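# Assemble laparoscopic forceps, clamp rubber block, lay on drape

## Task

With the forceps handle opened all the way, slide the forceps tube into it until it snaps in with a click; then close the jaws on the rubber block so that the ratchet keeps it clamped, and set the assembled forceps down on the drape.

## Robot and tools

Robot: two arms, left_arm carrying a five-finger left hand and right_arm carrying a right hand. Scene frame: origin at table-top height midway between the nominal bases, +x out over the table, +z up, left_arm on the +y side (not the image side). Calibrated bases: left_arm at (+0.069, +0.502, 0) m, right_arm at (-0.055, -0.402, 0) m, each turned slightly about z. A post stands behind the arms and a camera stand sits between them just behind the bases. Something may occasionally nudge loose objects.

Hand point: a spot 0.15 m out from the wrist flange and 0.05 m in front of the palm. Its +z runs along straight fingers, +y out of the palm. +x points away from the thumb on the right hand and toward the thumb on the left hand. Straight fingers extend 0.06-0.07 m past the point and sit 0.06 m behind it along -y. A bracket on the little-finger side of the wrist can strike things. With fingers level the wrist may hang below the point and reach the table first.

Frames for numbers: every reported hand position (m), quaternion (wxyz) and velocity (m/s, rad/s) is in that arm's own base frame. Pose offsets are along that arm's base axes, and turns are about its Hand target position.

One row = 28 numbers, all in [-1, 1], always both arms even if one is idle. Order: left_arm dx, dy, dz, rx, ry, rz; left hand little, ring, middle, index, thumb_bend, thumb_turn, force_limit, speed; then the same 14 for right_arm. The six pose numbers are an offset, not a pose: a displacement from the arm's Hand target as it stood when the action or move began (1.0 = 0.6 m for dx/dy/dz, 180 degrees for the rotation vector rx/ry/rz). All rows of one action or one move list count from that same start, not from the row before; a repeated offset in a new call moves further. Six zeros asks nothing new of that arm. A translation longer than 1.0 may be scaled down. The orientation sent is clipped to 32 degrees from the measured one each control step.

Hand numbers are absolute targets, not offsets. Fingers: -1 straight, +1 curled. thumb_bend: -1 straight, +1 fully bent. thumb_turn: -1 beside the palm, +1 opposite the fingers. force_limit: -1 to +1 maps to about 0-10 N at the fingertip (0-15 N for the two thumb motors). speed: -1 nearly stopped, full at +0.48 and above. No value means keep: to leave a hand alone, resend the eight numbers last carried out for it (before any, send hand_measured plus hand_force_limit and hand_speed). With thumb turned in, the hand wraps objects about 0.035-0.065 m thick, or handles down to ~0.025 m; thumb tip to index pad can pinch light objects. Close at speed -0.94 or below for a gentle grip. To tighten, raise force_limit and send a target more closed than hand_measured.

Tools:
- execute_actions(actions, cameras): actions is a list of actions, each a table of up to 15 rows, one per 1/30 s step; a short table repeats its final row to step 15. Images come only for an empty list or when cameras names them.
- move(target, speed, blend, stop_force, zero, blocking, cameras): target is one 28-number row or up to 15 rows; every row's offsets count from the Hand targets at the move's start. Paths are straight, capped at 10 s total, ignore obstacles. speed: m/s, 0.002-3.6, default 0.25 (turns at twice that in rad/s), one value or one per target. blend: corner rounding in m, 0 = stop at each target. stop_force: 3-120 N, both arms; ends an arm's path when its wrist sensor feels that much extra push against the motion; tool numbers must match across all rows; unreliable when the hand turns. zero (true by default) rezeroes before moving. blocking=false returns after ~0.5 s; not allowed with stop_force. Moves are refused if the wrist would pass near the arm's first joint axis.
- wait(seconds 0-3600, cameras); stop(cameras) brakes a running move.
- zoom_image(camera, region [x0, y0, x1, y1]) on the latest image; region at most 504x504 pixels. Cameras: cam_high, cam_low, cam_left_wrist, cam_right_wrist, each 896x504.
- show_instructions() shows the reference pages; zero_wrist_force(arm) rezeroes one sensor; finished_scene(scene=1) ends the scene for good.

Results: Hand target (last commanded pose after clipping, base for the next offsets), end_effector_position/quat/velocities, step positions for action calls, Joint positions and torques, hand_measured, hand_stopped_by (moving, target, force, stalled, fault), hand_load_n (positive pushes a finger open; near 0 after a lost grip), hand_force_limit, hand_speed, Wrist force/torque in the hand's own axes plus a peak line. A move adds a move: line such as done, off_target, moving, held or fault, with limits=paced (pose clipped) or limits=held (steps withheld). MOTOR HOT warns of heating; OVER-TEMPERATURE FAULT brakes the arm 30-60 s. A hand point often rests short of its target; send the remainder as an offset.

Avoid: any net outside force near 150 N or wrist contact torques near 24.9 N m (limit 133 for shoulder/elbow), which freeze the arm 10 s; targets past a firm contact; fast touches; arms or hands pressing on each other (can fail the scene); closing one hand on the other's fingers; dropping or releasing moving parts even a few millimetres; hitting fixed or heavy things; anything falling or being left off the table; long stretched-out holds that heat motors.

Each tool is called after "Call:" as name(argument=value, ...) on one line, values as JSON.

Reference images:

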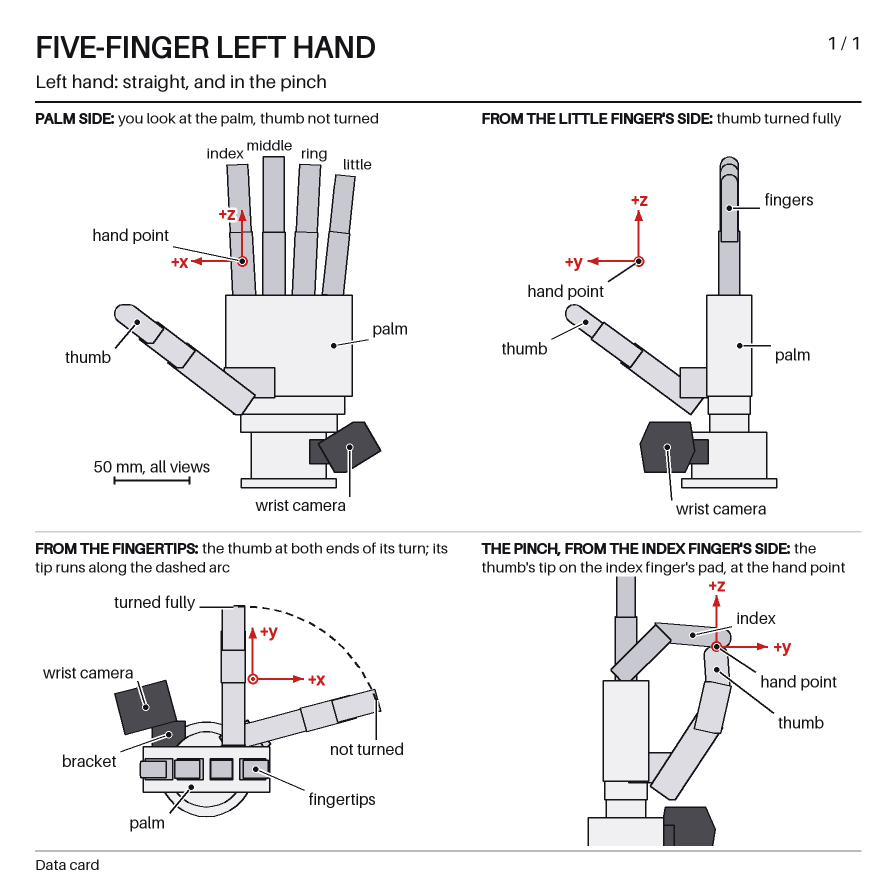

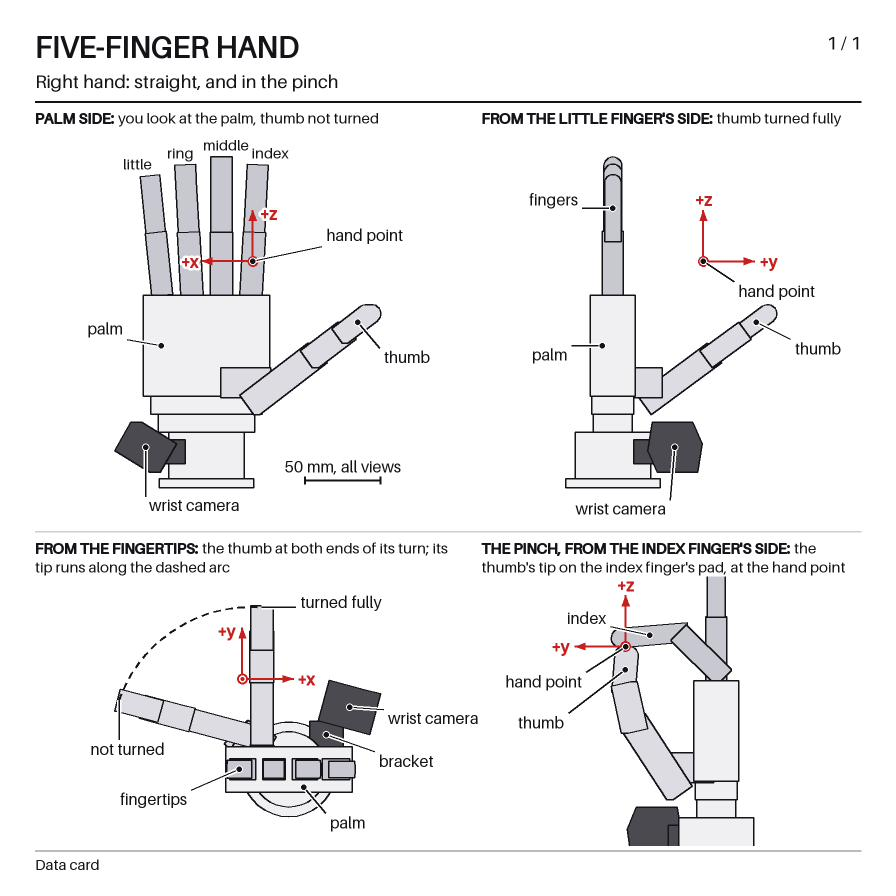

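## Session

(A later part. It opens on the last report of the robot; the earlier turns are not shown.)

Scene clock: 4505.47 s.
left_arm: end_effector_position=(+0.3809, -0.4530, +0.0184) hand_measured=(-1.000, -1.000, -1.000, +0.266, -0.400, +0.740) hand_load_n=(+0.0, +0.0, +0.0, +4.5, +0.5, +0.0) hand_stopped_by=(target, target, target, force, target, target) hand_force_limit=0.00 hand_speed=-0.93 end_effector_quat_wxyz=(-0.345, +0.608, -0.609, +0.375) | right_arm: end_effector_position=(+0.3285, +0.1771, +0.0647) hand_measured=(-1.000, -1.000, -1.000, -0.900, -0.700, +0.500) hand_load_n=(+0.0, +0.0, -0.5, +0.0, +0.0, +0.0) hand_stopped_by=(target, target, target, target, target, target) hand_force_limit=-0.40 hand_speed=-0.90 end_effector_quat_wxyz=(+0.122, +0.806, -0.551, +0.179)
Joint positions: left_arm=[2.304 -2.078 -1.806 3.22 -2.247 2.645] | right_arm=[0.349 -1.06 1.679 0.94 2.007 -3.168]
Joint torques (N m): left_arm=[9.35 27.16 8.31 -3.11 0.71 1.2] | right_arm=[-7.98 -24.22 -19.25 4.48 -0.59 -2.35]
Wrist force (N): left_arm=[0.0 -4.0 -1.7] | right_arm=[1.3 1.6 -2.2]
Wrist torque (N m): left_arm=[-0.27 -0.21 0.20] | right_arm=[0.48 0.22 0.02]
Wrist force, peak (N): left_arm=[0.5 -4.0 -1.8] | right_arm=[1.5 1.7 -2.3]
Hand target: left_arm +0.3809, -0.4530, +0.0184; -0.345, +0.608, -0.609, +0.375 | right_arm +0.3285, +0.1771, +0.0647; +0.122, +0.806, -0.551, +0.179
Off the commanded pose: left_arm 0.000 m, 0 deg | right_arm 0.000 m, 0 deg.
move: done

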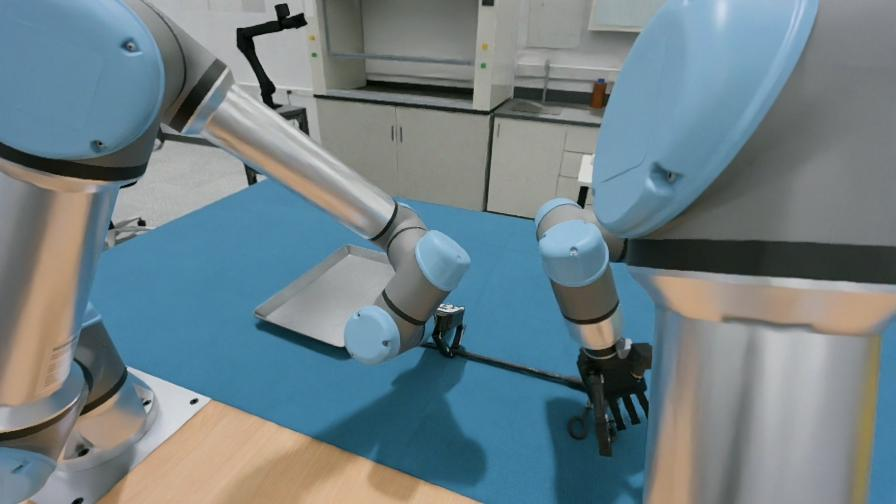

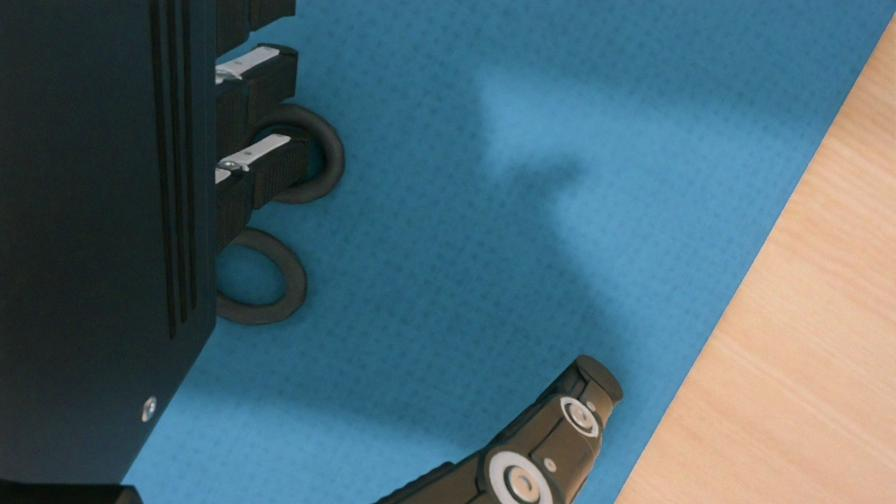

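Call:
move(target=[[0,0,0,0,0,0,-1,-1,-1,0.7,-0.4,0.74,0.0,-0.93,0,-0.004,0,0,0,0,-1,-1,-1,-0.9,-0.70,0.50,-0.4,-0.9],[0,0,0,0,0,0,-1,-1,-1,0.7,-0.4,0.74,0.0,-0.93,0.005,-0.004,0,0,0,0,-1,-1,-1,-0.9,-0.70,0.50,-0.4,-0.9],[0,0,0,0,0,0,-1,-1,-1,0.7,-0.4,0.74,0.0,-0.93,0.005,-0.004,0,0,0,0,-1,-1,-1,-0.6,-0.70,0.50,0.2,-0.9]], speed=0.01, cameras=["cam_low","cam_right_wrist"])

Call:
zoom_image(camera="cam_right_wrist", region=[210, 60, 380, 360])

Scene clock: 4516.60 s.
left_arm: end_effector_position=(+0.3809, -0.4530, +0.0184) hand_measured=(-1.000, -1.000, -1.000, +0.266, -0.400, +0.740) hand_load_n=(+0.0, +0.0, +0.0, +4.0, +1.0, +0.0) hand_stopped_by=(target, target, target, force, target, target) hand_force_limit=0.00 hand_speed=-0.93 end_effector_quat_wxyz=(-0.345, +0.608, -0.609, +0.375) | right_arm: end_effector_position=(+0.3316, +0.1747, +0.0647) hand_measured=(-1.000, -1.000, -1.000, -0.818, -0.700, +0.500) hand_load_n=(+0.0, +0.0, -3.0, +7.0, +0.0, +0.0) hand_stopped_by=(target, target, target, force, target, target) hand_force_limit=0.20 hand_speed=-0.90 end_effector_quat_wxyz=(+0.122, +0.806, -0.551, +0.179)
Joint positions: left_arm=[2.304 -2.078 -1.806 3.22 -2.247 2.645] | right_arm=[0.341 -1.059 1.676 0.938 2.007 -3.176]
Joint torques (N m): left_arm=[8.75 26.21 9.14 -2.98 0.64 1] | right_arm=[-9.09 -23.41 -14.93 4.76 0.71 -2.4]
Wrist force (N): left_arm=[3.7 -4.3 -2.6] | right_arm=[-1.2 -4.4 -7.8]
Wrist torque (N m): left_arm=[-0.29 -0.44 0.26] | right_arm=[0.71 0.25 -0.11]
Wrist force, peak (N): left_arm=[3.7 -4.3 -2.6] | right_arm=[-1.4 -4.9 -8.0]
Hand target: left_arm +0.3809, -0.4530, +0.0184; -0.345, +0.608, -0.609, +0.375 | right_arm +0.3315, +0.1747, +0.0647; +0.122, +0.806, -0.551, +0.179
Off the commanded pose: left_arm 0.000 m, 0 deg | right_arm 0.000 m, 0 deg.
move: done

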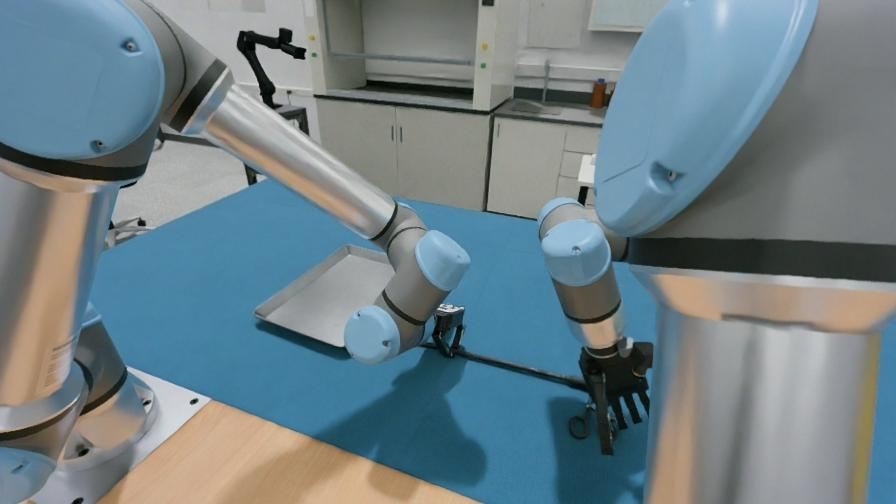

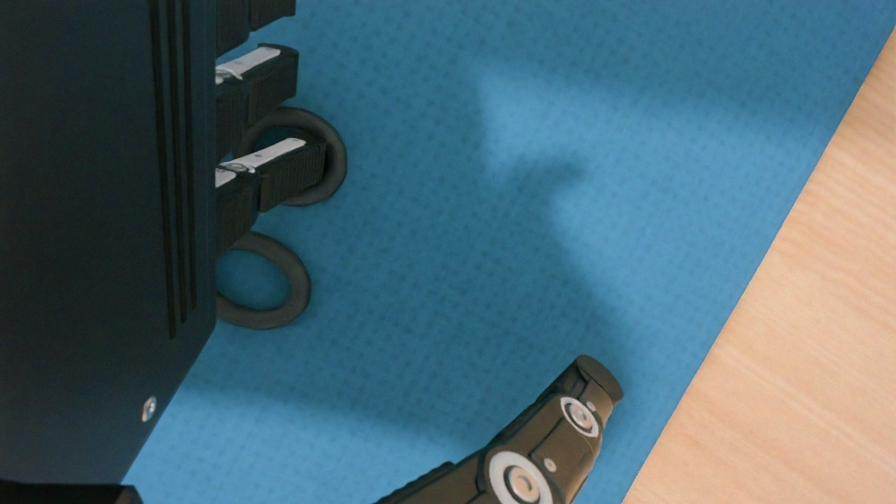

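Scaled by 1.680 from the camera's image (finer frame: 1280x720).

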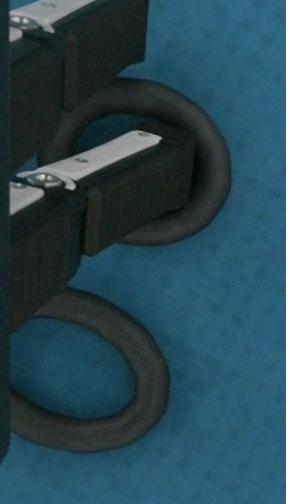

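Call:
move(target=[[0,0,0,0,0,0,-1,-1,-1,0.7,-0.4,0.74,0.0,-0.93,0.003,0.004,0,0,0,0,-1,-1,-1,-0.6,-0.70,0.50,0.2,-0.9]], speed=0.01, cameras=["cam_low","cam_right_wrist"])

Call:
zoom_image(camera="cam_right_wrist", region=[210, 60, 380, 360])

Call:
zoom_image(camera="cam_low", region=[570, 390, 630, 450])

Scene clock: 4533.97 s.
left_arm: end_effector_position=(+0.3809, -0.4530, +0.0184) hand_measured=(-1.000, -1.000, -1.000, +0.266, -0.400, +0.740) hand_load_n=(+0.0, +0.0, +0.0, +4.5, +0.5, +0.0) hand_stopped_by=(target, target, target, force, target, target) hand_force_limit=0.00 hand_speed=-0.93 end_effector_quat_wxyz=(-0.345, +0.608, -0.609, +0.375) | right_arm: end_effector_position=(+0.3333, +0.1770, +0.0647) hand_measured=(-1.000, -1.000, -1.000, -0.818, -0.700, +0.500) hand_load_n=(+0.0, +0.0, -1.5, +0.5, +0.0, +0.0) hand_stopped_by=(target, target, target, force, target, target) hand_force_limit=0.20 hand_speed=-0.90 end_effector_quat_wxyz=(+0.122, +0.806, -0.551, +0.179)
Joint positions: left_arm=[2.304 -2.078 -1.806 3.22 -2.247 2.645] | right_arm=[0.345 -1.053 1.666 0.944 2.007 -3.172]
Joint torques (N m): left_arm=[8.2 26.54 10.93 -3.11 0.52 1.5] | right_arm=[7.34 -24.84 -21.39 4.32 1.19 2.36]
Wrist force (N): left_arm=[-0.8 -4.4 -1.6] | right_arm=[2.3 2.5 -2.3]
Wrist torque (N m): left_arm=[-0.26 -0.22 0.21] | right_arm=[0.55 0.15 -0.01]
Wrist force, peak (N): left_arm=[3.8 -4.3 -2.6] | right_arm=[-1.2 -4.4 -8.2]
Hand target: left_arm +0.3809, -0.4530, +0.0184; -0.345, +0.608, -0.609, +0.375 | right_arm +0.3333, +0.1771, +0.0647; +0.122, +0.806, -0.551, +0.179
Off the commanded pose: left_arm 0.000 m, 0 deg | right_arm 0.000 m, 0 deg.
move: done

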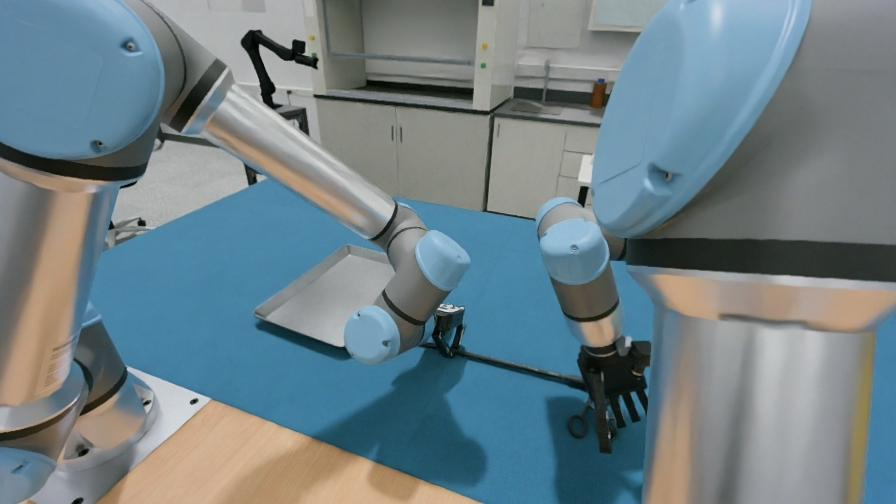

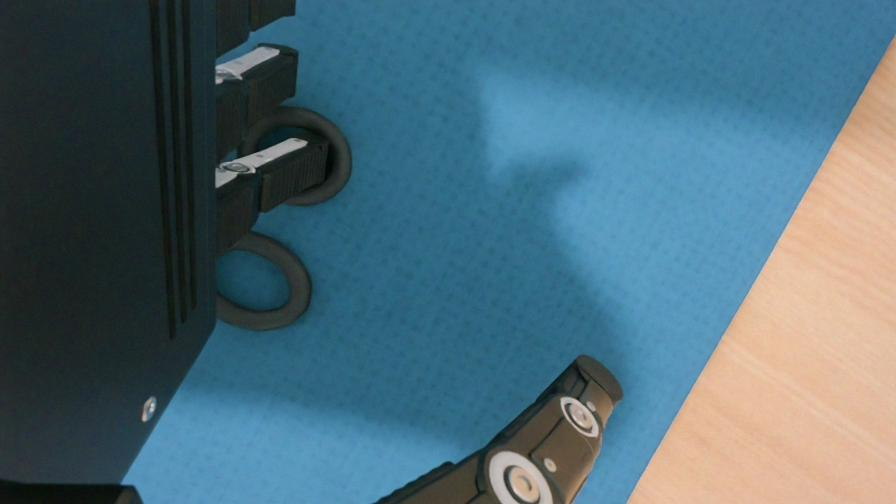

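Scaled by 1.680 from the camera's image (finer frame: 1280x720).

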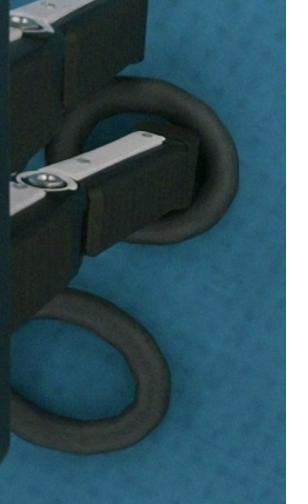

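Scaled by 8.400 from the camera's image (finer frame: 1280x720).

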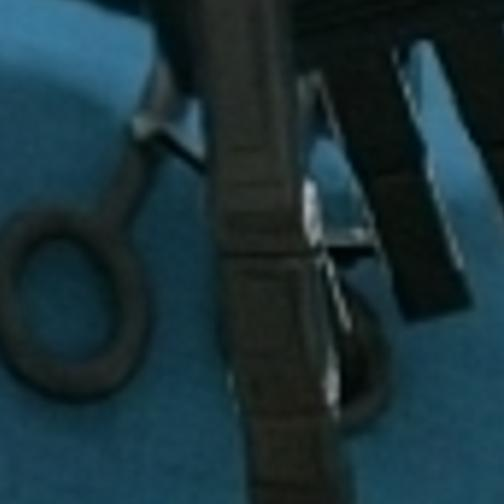

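Call:
move(target=[[0,0,0,0,0,0,-1,-1,-1,0.7,-0.4,0.74,0.0,-0.93,0,0,0,0,0,0,-1,-1,-1,-0.58,-0.70,0.50,0.4,-0.9]], speed=0.01, cameras=["cam_low","cam_right_wrist"])

Call:
zoom_image(camera="cam_right_wrist", region=[210, 60, 380, 360])

Call:
zoom_image(camera="cam_low", region=[570, 390, 630, 450])

Scene clock: 4540.17 s.
left_arm: end_effector_position=(+0.3809, -0.4530, +0.0184) hand_measured=(-1.000, -1.000, -1.000, +0.266, -0.400, +0.740) hand_load_n=(+0.0, +0.0, +0.0, +4.5, +0.5, +0.0) hand_stopped_by=(target, target, target, force, target, target) hand_force_limit=0.00 hand_speed=-0.93 end_effector_quat_wxyz=(-0.345, +0.608, -0.609, +0.375) | right_arm: end_effector_position=(+0.3333, +0.1771, +0.0647) hand_measured=(-1.000, -1.000, -1.000, -0.756, -0.700, +0.500) hand_load_n=(-0.5, +0.0, -6.0, +6.5, +0.0, +0.0) hand_stopped_by=(target, target, target, force, target, target) hand_force_limit=0.40 hand_speed=-0.90 end_effector_quat_wxyz=(+0.122, +0.806, -0.551, +0.179)
Joint positions: left_arm=[2.304 -2.078 -1.806 3.22 -2.247 2.645] | right_arm=[0.345 -1.053 1.666 0.944 2.007 -3.172]
Joint torques (N m): left_arm=[8.03 25.81 11.17 -3.02 0.32 1.07] | right_arm=[7.03 -24.31 -17.31 4.39 -0.14 2.06]
Wrist force (N): left_arm=[-0.7 -4.6 -2.6] | right_arm=[5.0 0.0 -4.7]
Wrist torque (N m): left_arm=[-0.26 -0.24 0.21] | right_arm=[0.56 0.16 0.18]
Wrist force, peak (N): left_arm=[-0.7 -4.8 -2.6] | right_arm=[5.4 -0.1 -4.7]
Hand target: left_arm +0.3809, -0.4530, +0.0184; -0.345, +0.608, -0.609, +0.375 | right_arm +0.3333, +0.1771, +0.0647; +0.122, +0.806, -0.551, +0.179
Off the commanded pose: left_arm 0.000 m, 0 deg | right_arm 0.000 m, 0 deg.
move: done

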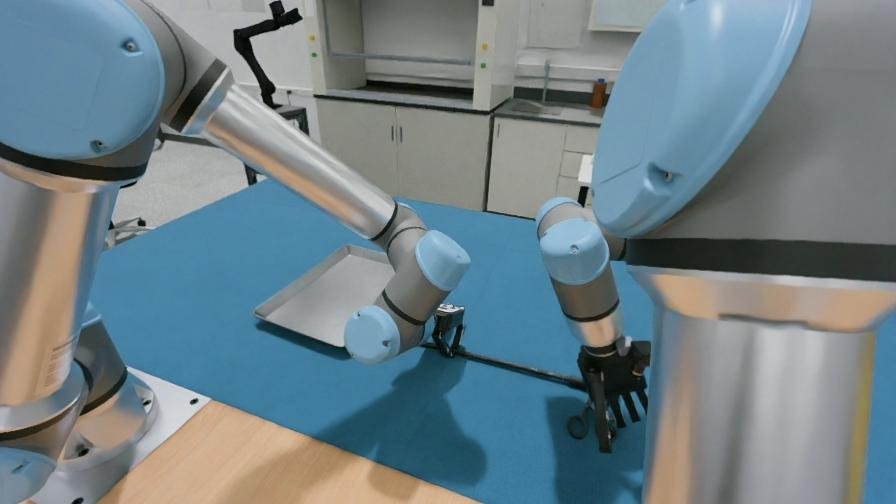

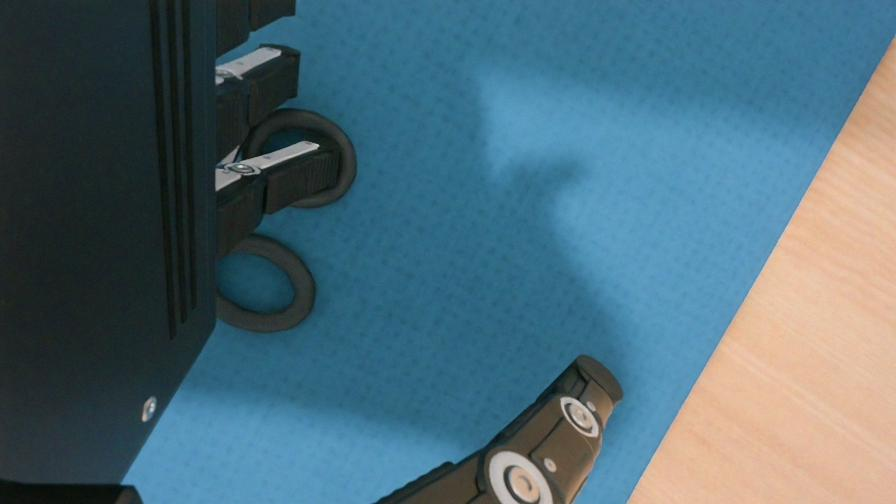

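Scaled by 1.680 from the camera's image (finer frame: 1280x720).

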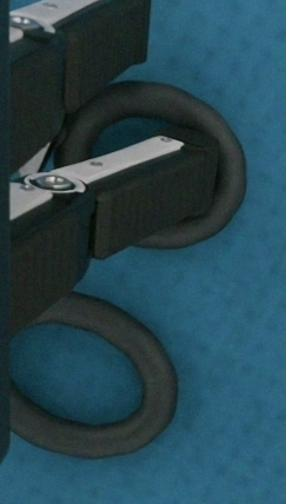

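Scaled by 8.400 from the camera's image (finer frame: 1280x720).

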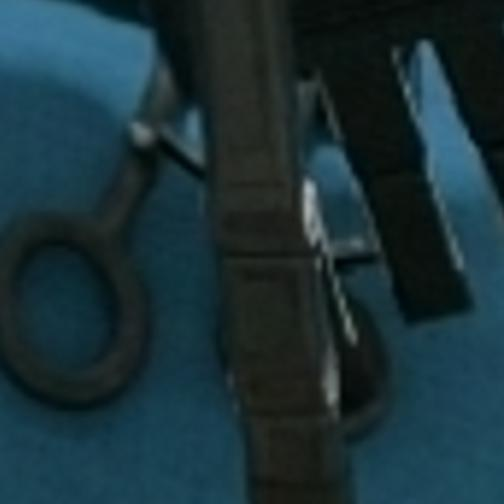

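Call:
move(target=[[0,0,0,0,0,0,-1,-1,-1,0.7,-0.4,0.74,0.0,-0.93,0,-0.008,0,0,0,0,-1,-1,-1,-0.58,-0.70,0.50,0.4,-0.9]], speed=0.01, cameras=["cam_low","cam_right_wrist"])

Call:
zoom_image(camera="cam_right_wrist", region=[210, 60, 380, 360])

Call:
zoom_image(camera="cam_low", region=[570, 390, 630, 450])

Scene clock: 4545.73 s.
left_arm: end_effector_position=(+0.3809, -0.4530, +0.0184) hand_measured=(-1.000, -1.000, -1.000, +0.266, -0.400, +0.740) hand_load_n=(+0.0, +0.0, +0.0, +4.0, +0.5, +0.0) hand_stopped_by=(target, target, target, force, target, target) hand_force_limit=0.00 hand_speed=-0.93 end_effector_quat_wxyz=(-0.345, +0.608, -0.609, +0.375) | right_arm: end_effector_position=(+0.3333, +0.1723, +0.0647) hand_measured=(-1.000, -1.000, -1.000, -0.756, -0.700, +0.500) hand_load_n=(+0.0, +0.0, -1.5, +4.0, +0.0, +0.0) hand_stopped_by=(target, target, target, force, target, target) hand_force_limit=0.40 hand_speed=-0.90 end_effector_quat_wxyz=(+0.122, +0.806, -0.551, +0.179)
Joint positions: left_arm=[2.304 -2.078 -1.806 3.22 -2.247 2.645] | right_arm=[0.335 -1.059 1.675 0.936 2.007 -3.184]
Joint torques (N m): left_arm=[7.7 27.72 11.86 -2.88 0.53 1.09] | right_arm=[-8.91 -43.54 -5.1 0.32 0 -2.54]
Wrist force (N): left_arm=[2.5 -4.3 -3.0] | right_arm=[-0.3 -4.2 -10.0]
Wrist torque (N m): left_arm=[-0.23 -0.41 0.24] | right_arm=[0.75 0.27 -0.07]
Wrist force, peak (N): left_arm=[2.3 -4.6 -3.0] | right_arm=[-0.3 -3.9 -10.2]
Hand target: left_arm +0.3809, -0.4530, +0.0184; -0.345, +0.608, -0.609, +0.375 | right_arm +0.3333, +0.1723, +0.0647; +0.122, +0.806, -0.551, +0.179
Off the commanded pose: left_arm 0.000 m, 0 deg | right_arm 0.000 m, 0 deg.
move: done

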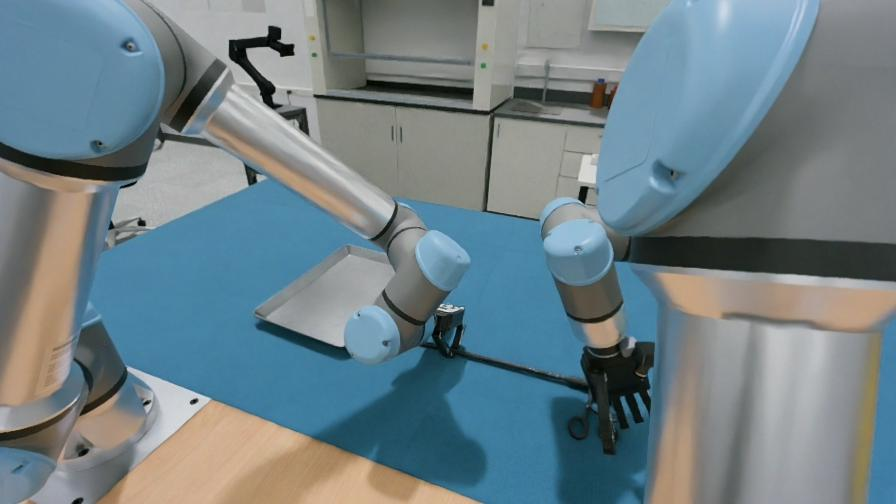

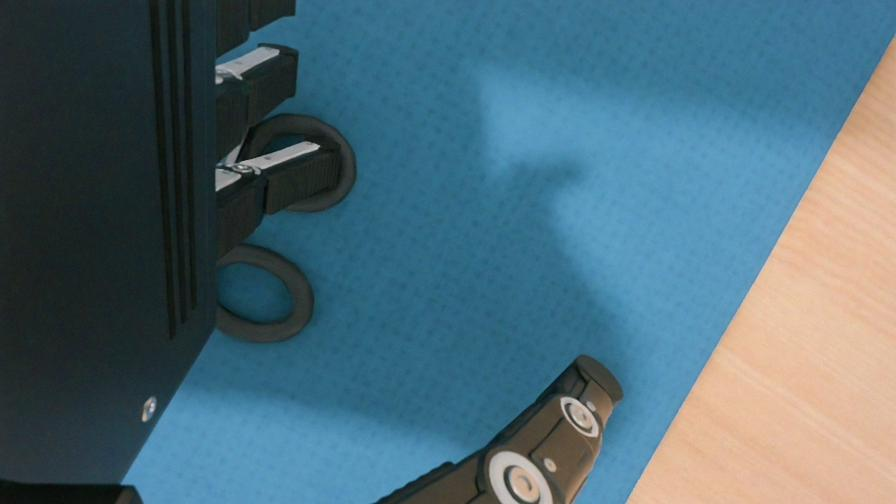

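Scaled by 1.680 from the camera's image (finer frame: 1280x720).

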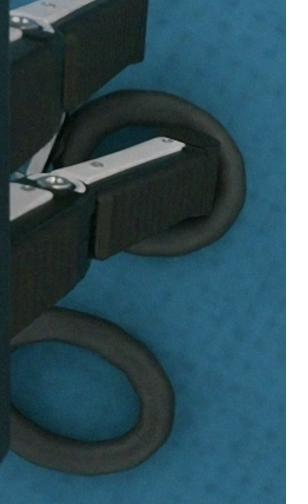

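Scaled by 8.400 from the camera's image (finer frame: 1280x720).

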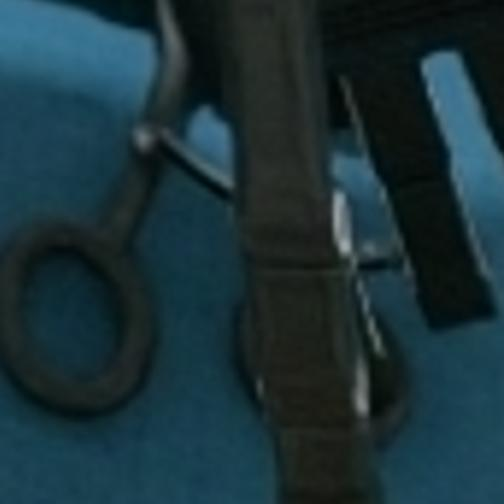

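Call:
move(target=[[0,0,0,0,0,0,-1,-1,-1,0.7,-0.4,0.74,0.0,-0.93,0,0.005,0,0,0,0,-1,-1,-1,-0.58,-0.70,0.50,0.4,-0.9],[0,0,0,0,0,0,-1,-1,-1,0.7,-0.4,0.74,0.0,-0.93,0,0.005,0,0,0,0,-1,-1,-1,-0.56,-0.70,0.50,0.4,-0.9]], speed=0.01, cameras=["cam_low","cam_right_wrist"])

Call:
zoom_image(camera="cam_right_wrist", region=[210, 60, 380, 360])

Call:
zoom_image(camera="cam_low", region=[570, 390, 630, 450])

Scene clock: 4560.93 s.
left_arm: end_effector_position=(+0.3809, -0.4530, +0.0184) hand_measured=(-1.000, -1.000, -1.000, +0.266, -0.400, +0.740) hand_load_n=(+0.0, +0.0, +0.0, +4.0, +0.5, +0.0) hand_stopped_by=(target, target, target, force, target, target) hand_force_limit=0.00 hand_speed=-0.93 end_effector_quat_wxyz=(-0.345, +0.608, -0.609, +0.375) | right_arm: end_effector_position=(+0.3333, +0.1753, +0.0647) hand_measured=(-1.000, -1.000, -1.000, -0.740, -0.700, +0.500) hand_load_n=(+0.0, +0.0, -7.0, +6.5, +0.0, +0.0) hand_stopped_by=(target, target, target, force, target, target) hand_force_limit=0.40 hand_speed=-0.90 end_effector_quat_wxyz=(+0.122, +0.806, -0.551, +0.179)
Joint positions: left_arm=[2.304 -2.078 -1.806 3.22 -2.247 2.645] | right_arm=[0.341 -1.055 1.67 0.941 2.007 -3.177]
Joint torques (N m): left_arm=[7.79 28.46 14.07 -2.77 0.37 1.16] | right_arm=[8.09 -22.43 -17.4 3.85 1.04 2.13]
Wrist force (N): left_arm=[-0.9 -5.1 -2.3] | right_arm=[6.3 0.5 -5.0]
Wrist torque (N m): left_arm=[-0.31 -0.20 0.21] | right_arm=[0.53 0.18 0.27]
Wrist force, peak (N): left_arm=[2.7 -4.6 -3.2] | right_arm=[-0.7 -4.4 -10.8]
Hand target: left_arm +0.3809, -0.4530, +0.0184; -0.345, +0.608, -0.609, +0.375 | right_arm +0.3333, +0.1753, +0.0647; +0.122, +0.806, -0.551, +0.179
Off the commanded pose: left_arm 0.000 m, 0 deg | right_arm 0.000 m, 0 deg.
move: done

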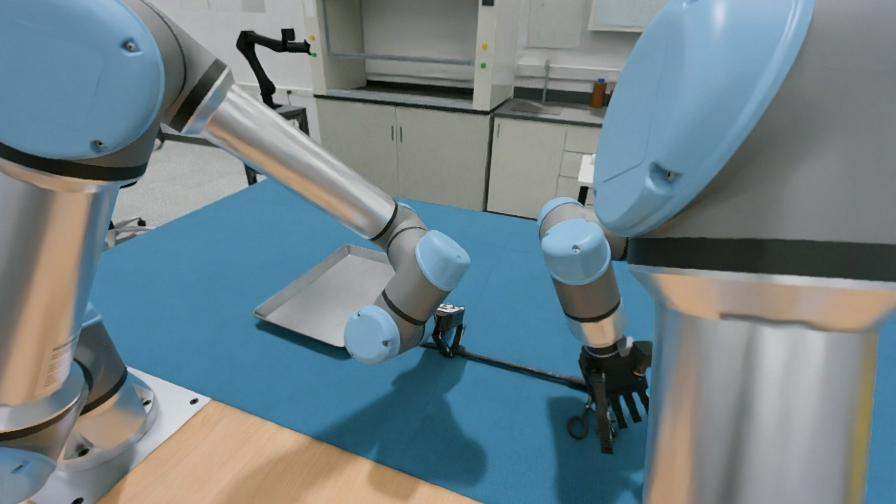

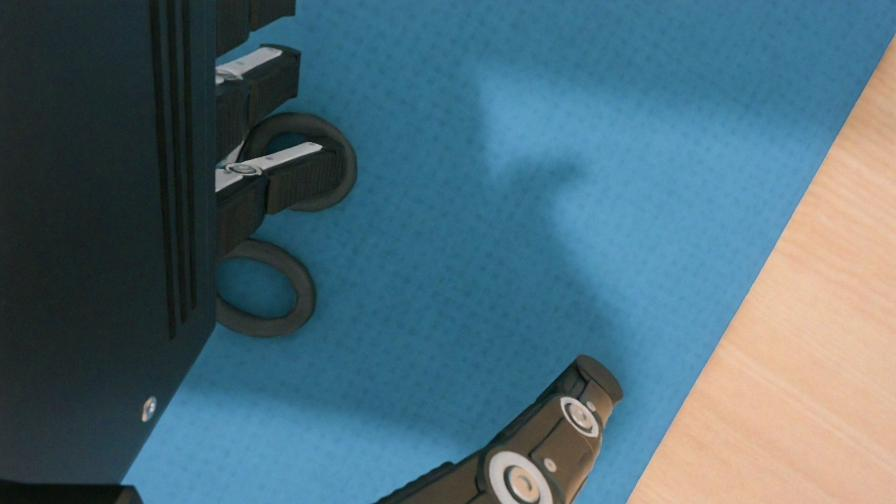

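Scaled by 1.680 from the camera's image (finer frame: 1280x720).

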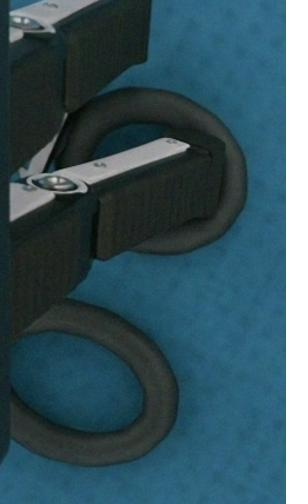

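Scaled by 8.400 from the camera's image (finer frame: 1280x720).

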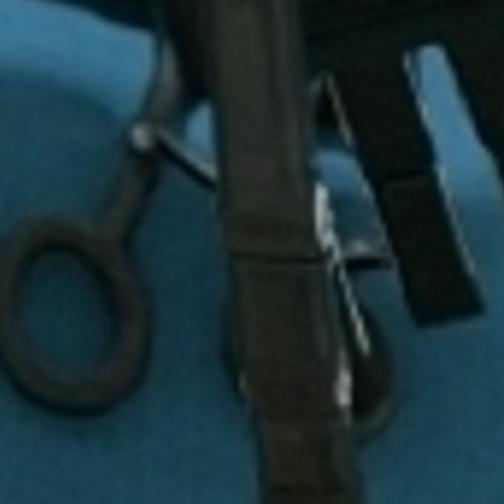

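Call:
move(target=[[0,0,0,0,0,0,-1,-1,-1,0.7,-0.4,0.74,0.0,-0.93,0.002,-0.012,0,0,0,0,-1,-1,-1,-0.56,-0.70,0.50,0.4,-0.9]], speed=0.02, cameras=["cam_high","cam_low","cam_right_wrist"])

Call:
zoom_image(camera="cam_right_wrist", region=[210, 60, 380, 360])

Call:
zoom_image(camera="cam_low", region=[570, 390, 630, 450])

Scene clock: 4571.17 s.
left_arm: end_effector_position=(+0.3809, -0.4530, +0.0184) hand_measured=(-1.000, -1.000, -1.000, +0.266, -0.400, +0.740) hand_load_n=(+0.0, +0.0, +0.0, +4.0, +0.5, +0.0) hand_stopped_by=(target, target, target, force, target, target) hand_force_limit=0.00 hand_speed=-0.93 end_effector_quat_wxyz=(-0.345, +0.608, -0.609, +0.375) | right_arm: end_effector_position=(+0.3345, +0.1681, +0.0647) hand_measured=(-1.000, -1.000, -1.000, -0.740, -0.700, +0.500) hand_load_n=(+0.0, +0.0, -2.0, +3.0, +0.0, +0.0) hand_stopped_by=(target, target, target, force, target, target) hand_force_limit=0.40 hand_speed=-0.90 end_effector_quat_wxyz=(+0.122, +0.806, -0.551, +0.179)
Joint positions: left_arm=[2.304 -2.078 -1.806 3.22 -2.247 2.645] | right_arm=[0.324 -1.063 1.68 0.93 2.006 -3.195]
Joint torques (N m): left_arm=[8.31 27.56 14.57 -2.93 0.32 1.3] | right_arm=[-9.75 -44.19 -4.93 -0.02 -0.82 -2.23]
Wrist force (N): left_arm=[0.3 -5.4 -2.6] | right_arm=[2.1 -2.4 -10.0]
Wrist torque (N m): left_arm=[-0.33 -0.21 0.21] | right_arm=[0.85 0.30 0.04]
Wrist force, peak (N): left_arm=[3.7 -4.6 -3.7] | right_arm=[-1.7 -5.0 -15.0]
Hand target: left_arm +0.3809, -0.4530, +0.0184; -0.345, +0.608, -0.609, +0.375 | right_arm +0.3345, +0.1681, +0.0647; +0.122, +0.806, -0.551, +0.179
Off the commanded pose: left_arm 0.000 m, 0 deg | right_arm 0.000 m, 0 deg.
move: done

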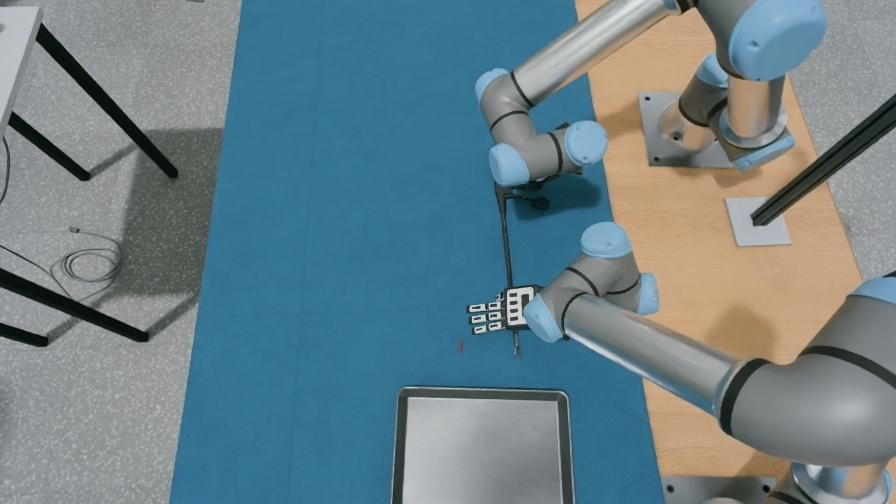

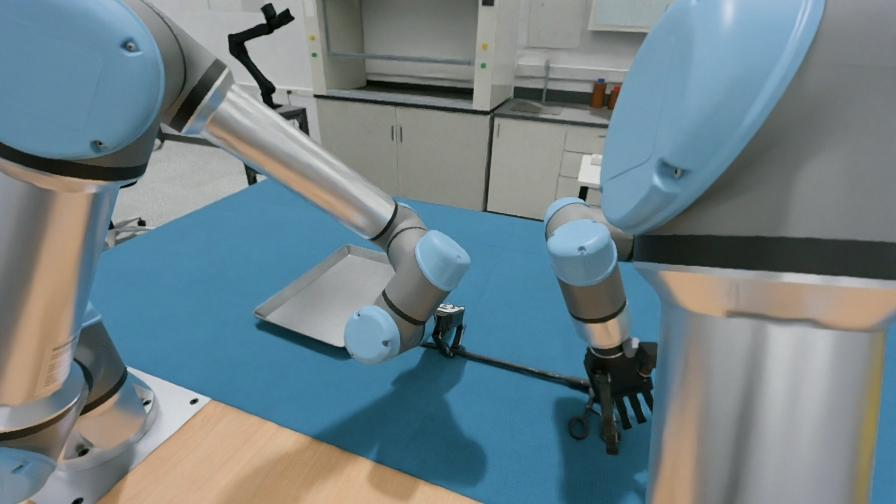

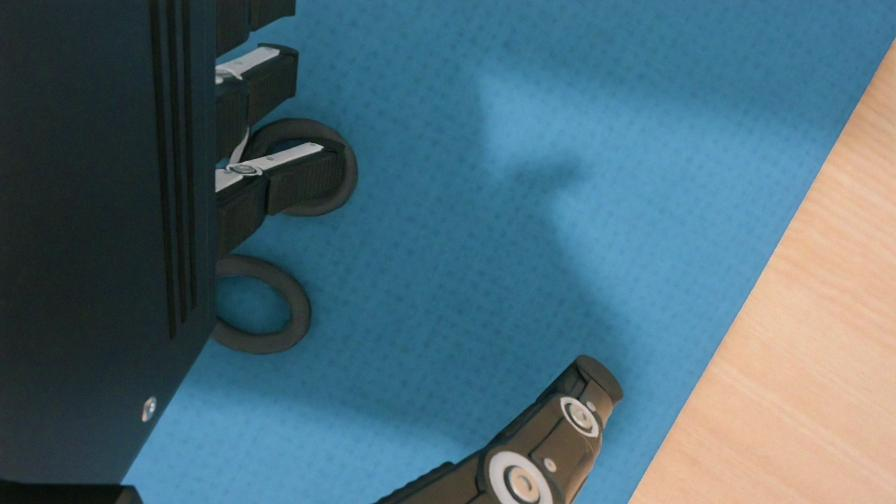

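Scaled by 1.680 from the camera's image (finer frame: 1280x720).

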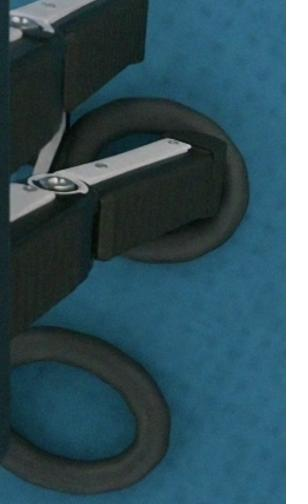

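Scaled by 8.400 from the camera's image (finer frame: 1280x720).

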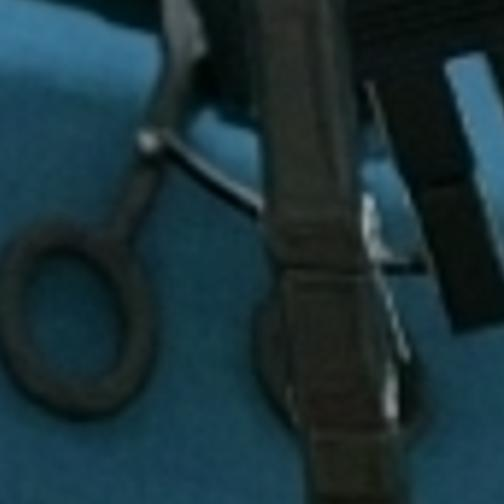

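Call:
move(target=[[0,0,0,0,0,0,-1,-1,-1,0.7,-0.4,0.74,0.0,-0.93,0,0,0,0,0,0,-1,-1,-1,-0.54,-0.70,0.50,0.4,-0.9]], speed=0.01)

Call:
move(target=[[0,0,0,0,0,0,-1,-1,-1,0.7,-0.4,0.74,0.0,-0.93,0.002,-0.012,0,0,0,0,-1,-1,-1,-0.54,-0.70,0.50,0.4,-0.9]], speed=0.02, cameras=["cam_high","cam_low","cam_right_wrist"])

Call:
zoom_image(camera="cam_right_wrist", region=[210, 60, 380, 360])

Call:
zoom_image(camera="cam_low", region=[570, 390, 630, 450])

Scene clock: 4579.87 s.
left_arm: end_effector_position=(+0.3809, -0.4530, +0.0184) hand_measured=(-1.000, -1.000, -1.000, +0.266, -0.400, +0.740) hand_load_n=(+0.0, -0.5, +0.0, +4.0, +0.5, +0.0) hand_stopped_by=(target, target, target, force, target, target) hand_force_limit=0.00 hand_speed=-0.93 end_effector_quat_wxyz=(-0.345, +0.608, -0.609, +0.375) | right_arm: end_effector_position=(+0.3345, +0.1681, +0.0647) hand_measured=(-1.000, -1.000, -1.000, -0.714, -0.700, +0.500) hand_load_n=(+0.0, +0.0, -5.0, +6.5, +0.0, +0.0) hand_stopped_by=(target, target, target, force, target, target) hand_force_limit=0.40 hand_speed=-0.90 end_effector_quat_wxyz=(+0.122, +0.806, -0.551, +0.179)
Joint positions: left_arm=[2.304 -2.078 -1.806 3.22 -2.247 2.645] | right_arm=[0.324 -1.063 1.68 0.93 2.006 -3.195]
Joint torques (N m): left_arm=[7.18 27.58 17.23 -2.55 0.68 1.22] | right_arm=[-7.53 -43.32 -4.83 1.09 -0.17 -2.47]
Wrist force (N): left_arm=[1.3 -4.6 -2.7] | right_arm=[4.1 -1.8 -8.0]
Wrist torque (N m): left_arm=[-0.27 -0.30 0.23] | right_arm=[0.77 0.19 0.22]
Wrist force, peak (N): left_arm=[0.4 -5.8 -2.8] | right_arm=[2.2 -2.5 -10.2]
Hand target: left_arm +0.3809, -0.4530, +0.0184; -0.345, +0.608, -0.609, +0.375 | right_arm +0.3345, +0.1681, +0.0647; +0.122, +0.806, -0.551, +0.179
Off the commanded pose: left_arm 0.000 m, 0 deg | right_arm 0.000 m, 0 deg.
move: done

Scene clock: 4580.57 s.
left_arm: end_effector_position=(+0.3809, -0.4530, +0.0184) hand_measured=(-1.000, -1.000, -1.000, +0.266, -0.400, +0.740) hand_load_n=(+0.0, -0.5, +0.0, +4.0, +0.5, +0.0) hand_stopped_by=(target, target, target, force, target, target) hand_force_limit=0.00 hand_speed=-0.93 end_effector_quat_wxyz=(-0.345, +0.608, -0.609, +0.375) | right_arm: end_effector_position=(+0.3357, +0.1609, +0.0647) hand_measured=(-1.000, -1.000, -1.000, -0.714, -0.700, +0.500) hand_load_n=(+0.0, +0.0, -1.5, +2.0, +0.0, +0.0) hand_stopped_by=(target, target, target, force, target, target) hand_force_limit=0.40 hand_speed=-0.90 end_effector_quat_wxyz=(+0.122, +0.806, -0.551, +0.179)
Joint positions: left_arm=[2.304 -2.078 -1.806 3.22 -2.247 2.645] | right_arm=[0.307 -1.071 1.69 0.92 2.006 -3.214]
Joint torques (N m): left_arm=[8.5 27.15 16.79 -2.9 0.4 1.03] | right_arm=[-10.24 -44.19 -6.09 -0.08 -0.39 -2.43]
Wrist force (N): left_arm=[1.2 -4.8 -2.9] | right_arm=[0.9 -1.6 -8.4]
Wrist torque (N m): left_arm=[-0.27 -0.32 0.23] | right_arm=[0.78 0.27 0.00]
Wrist force, peak (N): left_arm=[1.2 -4.8 -2.9] | right_arm=[3.5 -2.6 -8.3]
Hand target: left_arm +0.3809, -0.4530, +0.0184; -0.345, +0.608, -0.609, +0.375 | right_arm +0.3357, +0.1609, +0.0647; +0.122, +0.806, -0.551, +0.179
Off the commanded pose: left_arm 0.000 m, 0 deg | right_arm 0.000 m, 0 deg.
move: done

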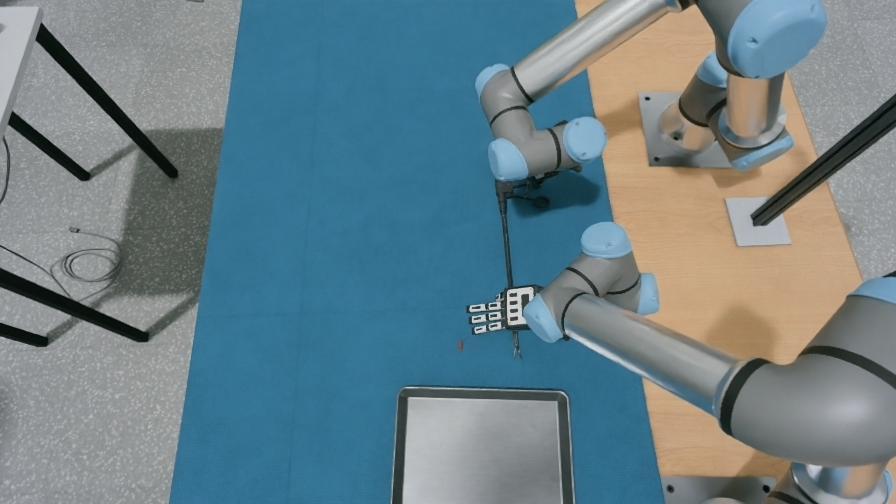

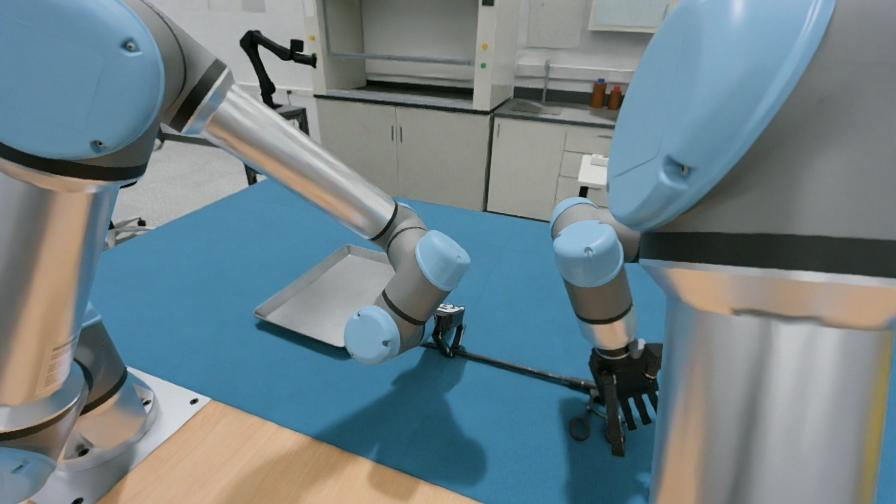

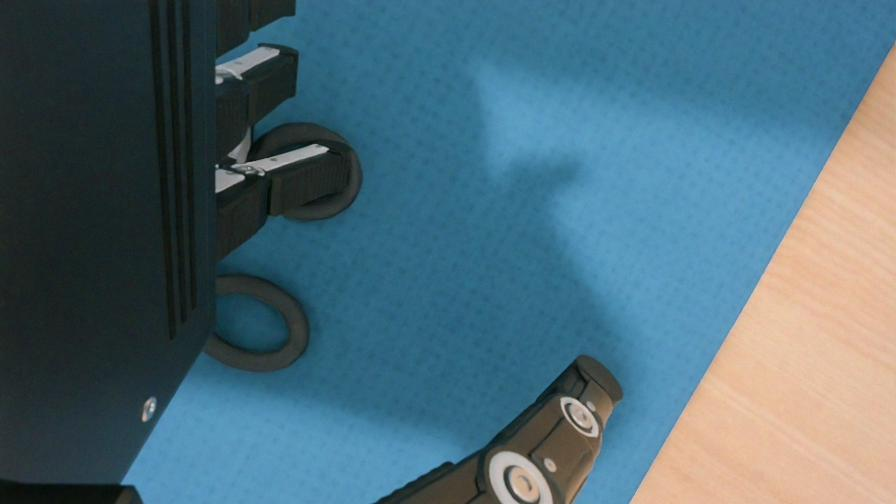

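Scaled by 1.680 from the camera's image (finer frame: 1280x720).

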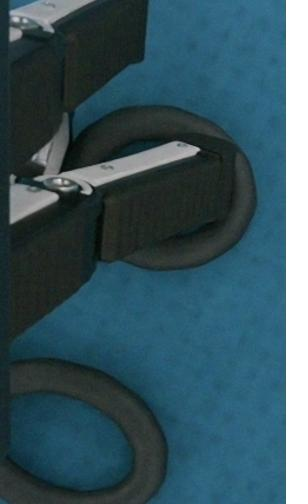

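Scaled by 8.400 from the camera's image (finer frame: 1280x720).

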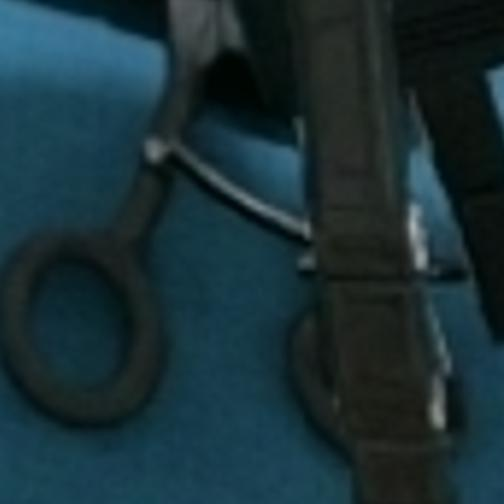

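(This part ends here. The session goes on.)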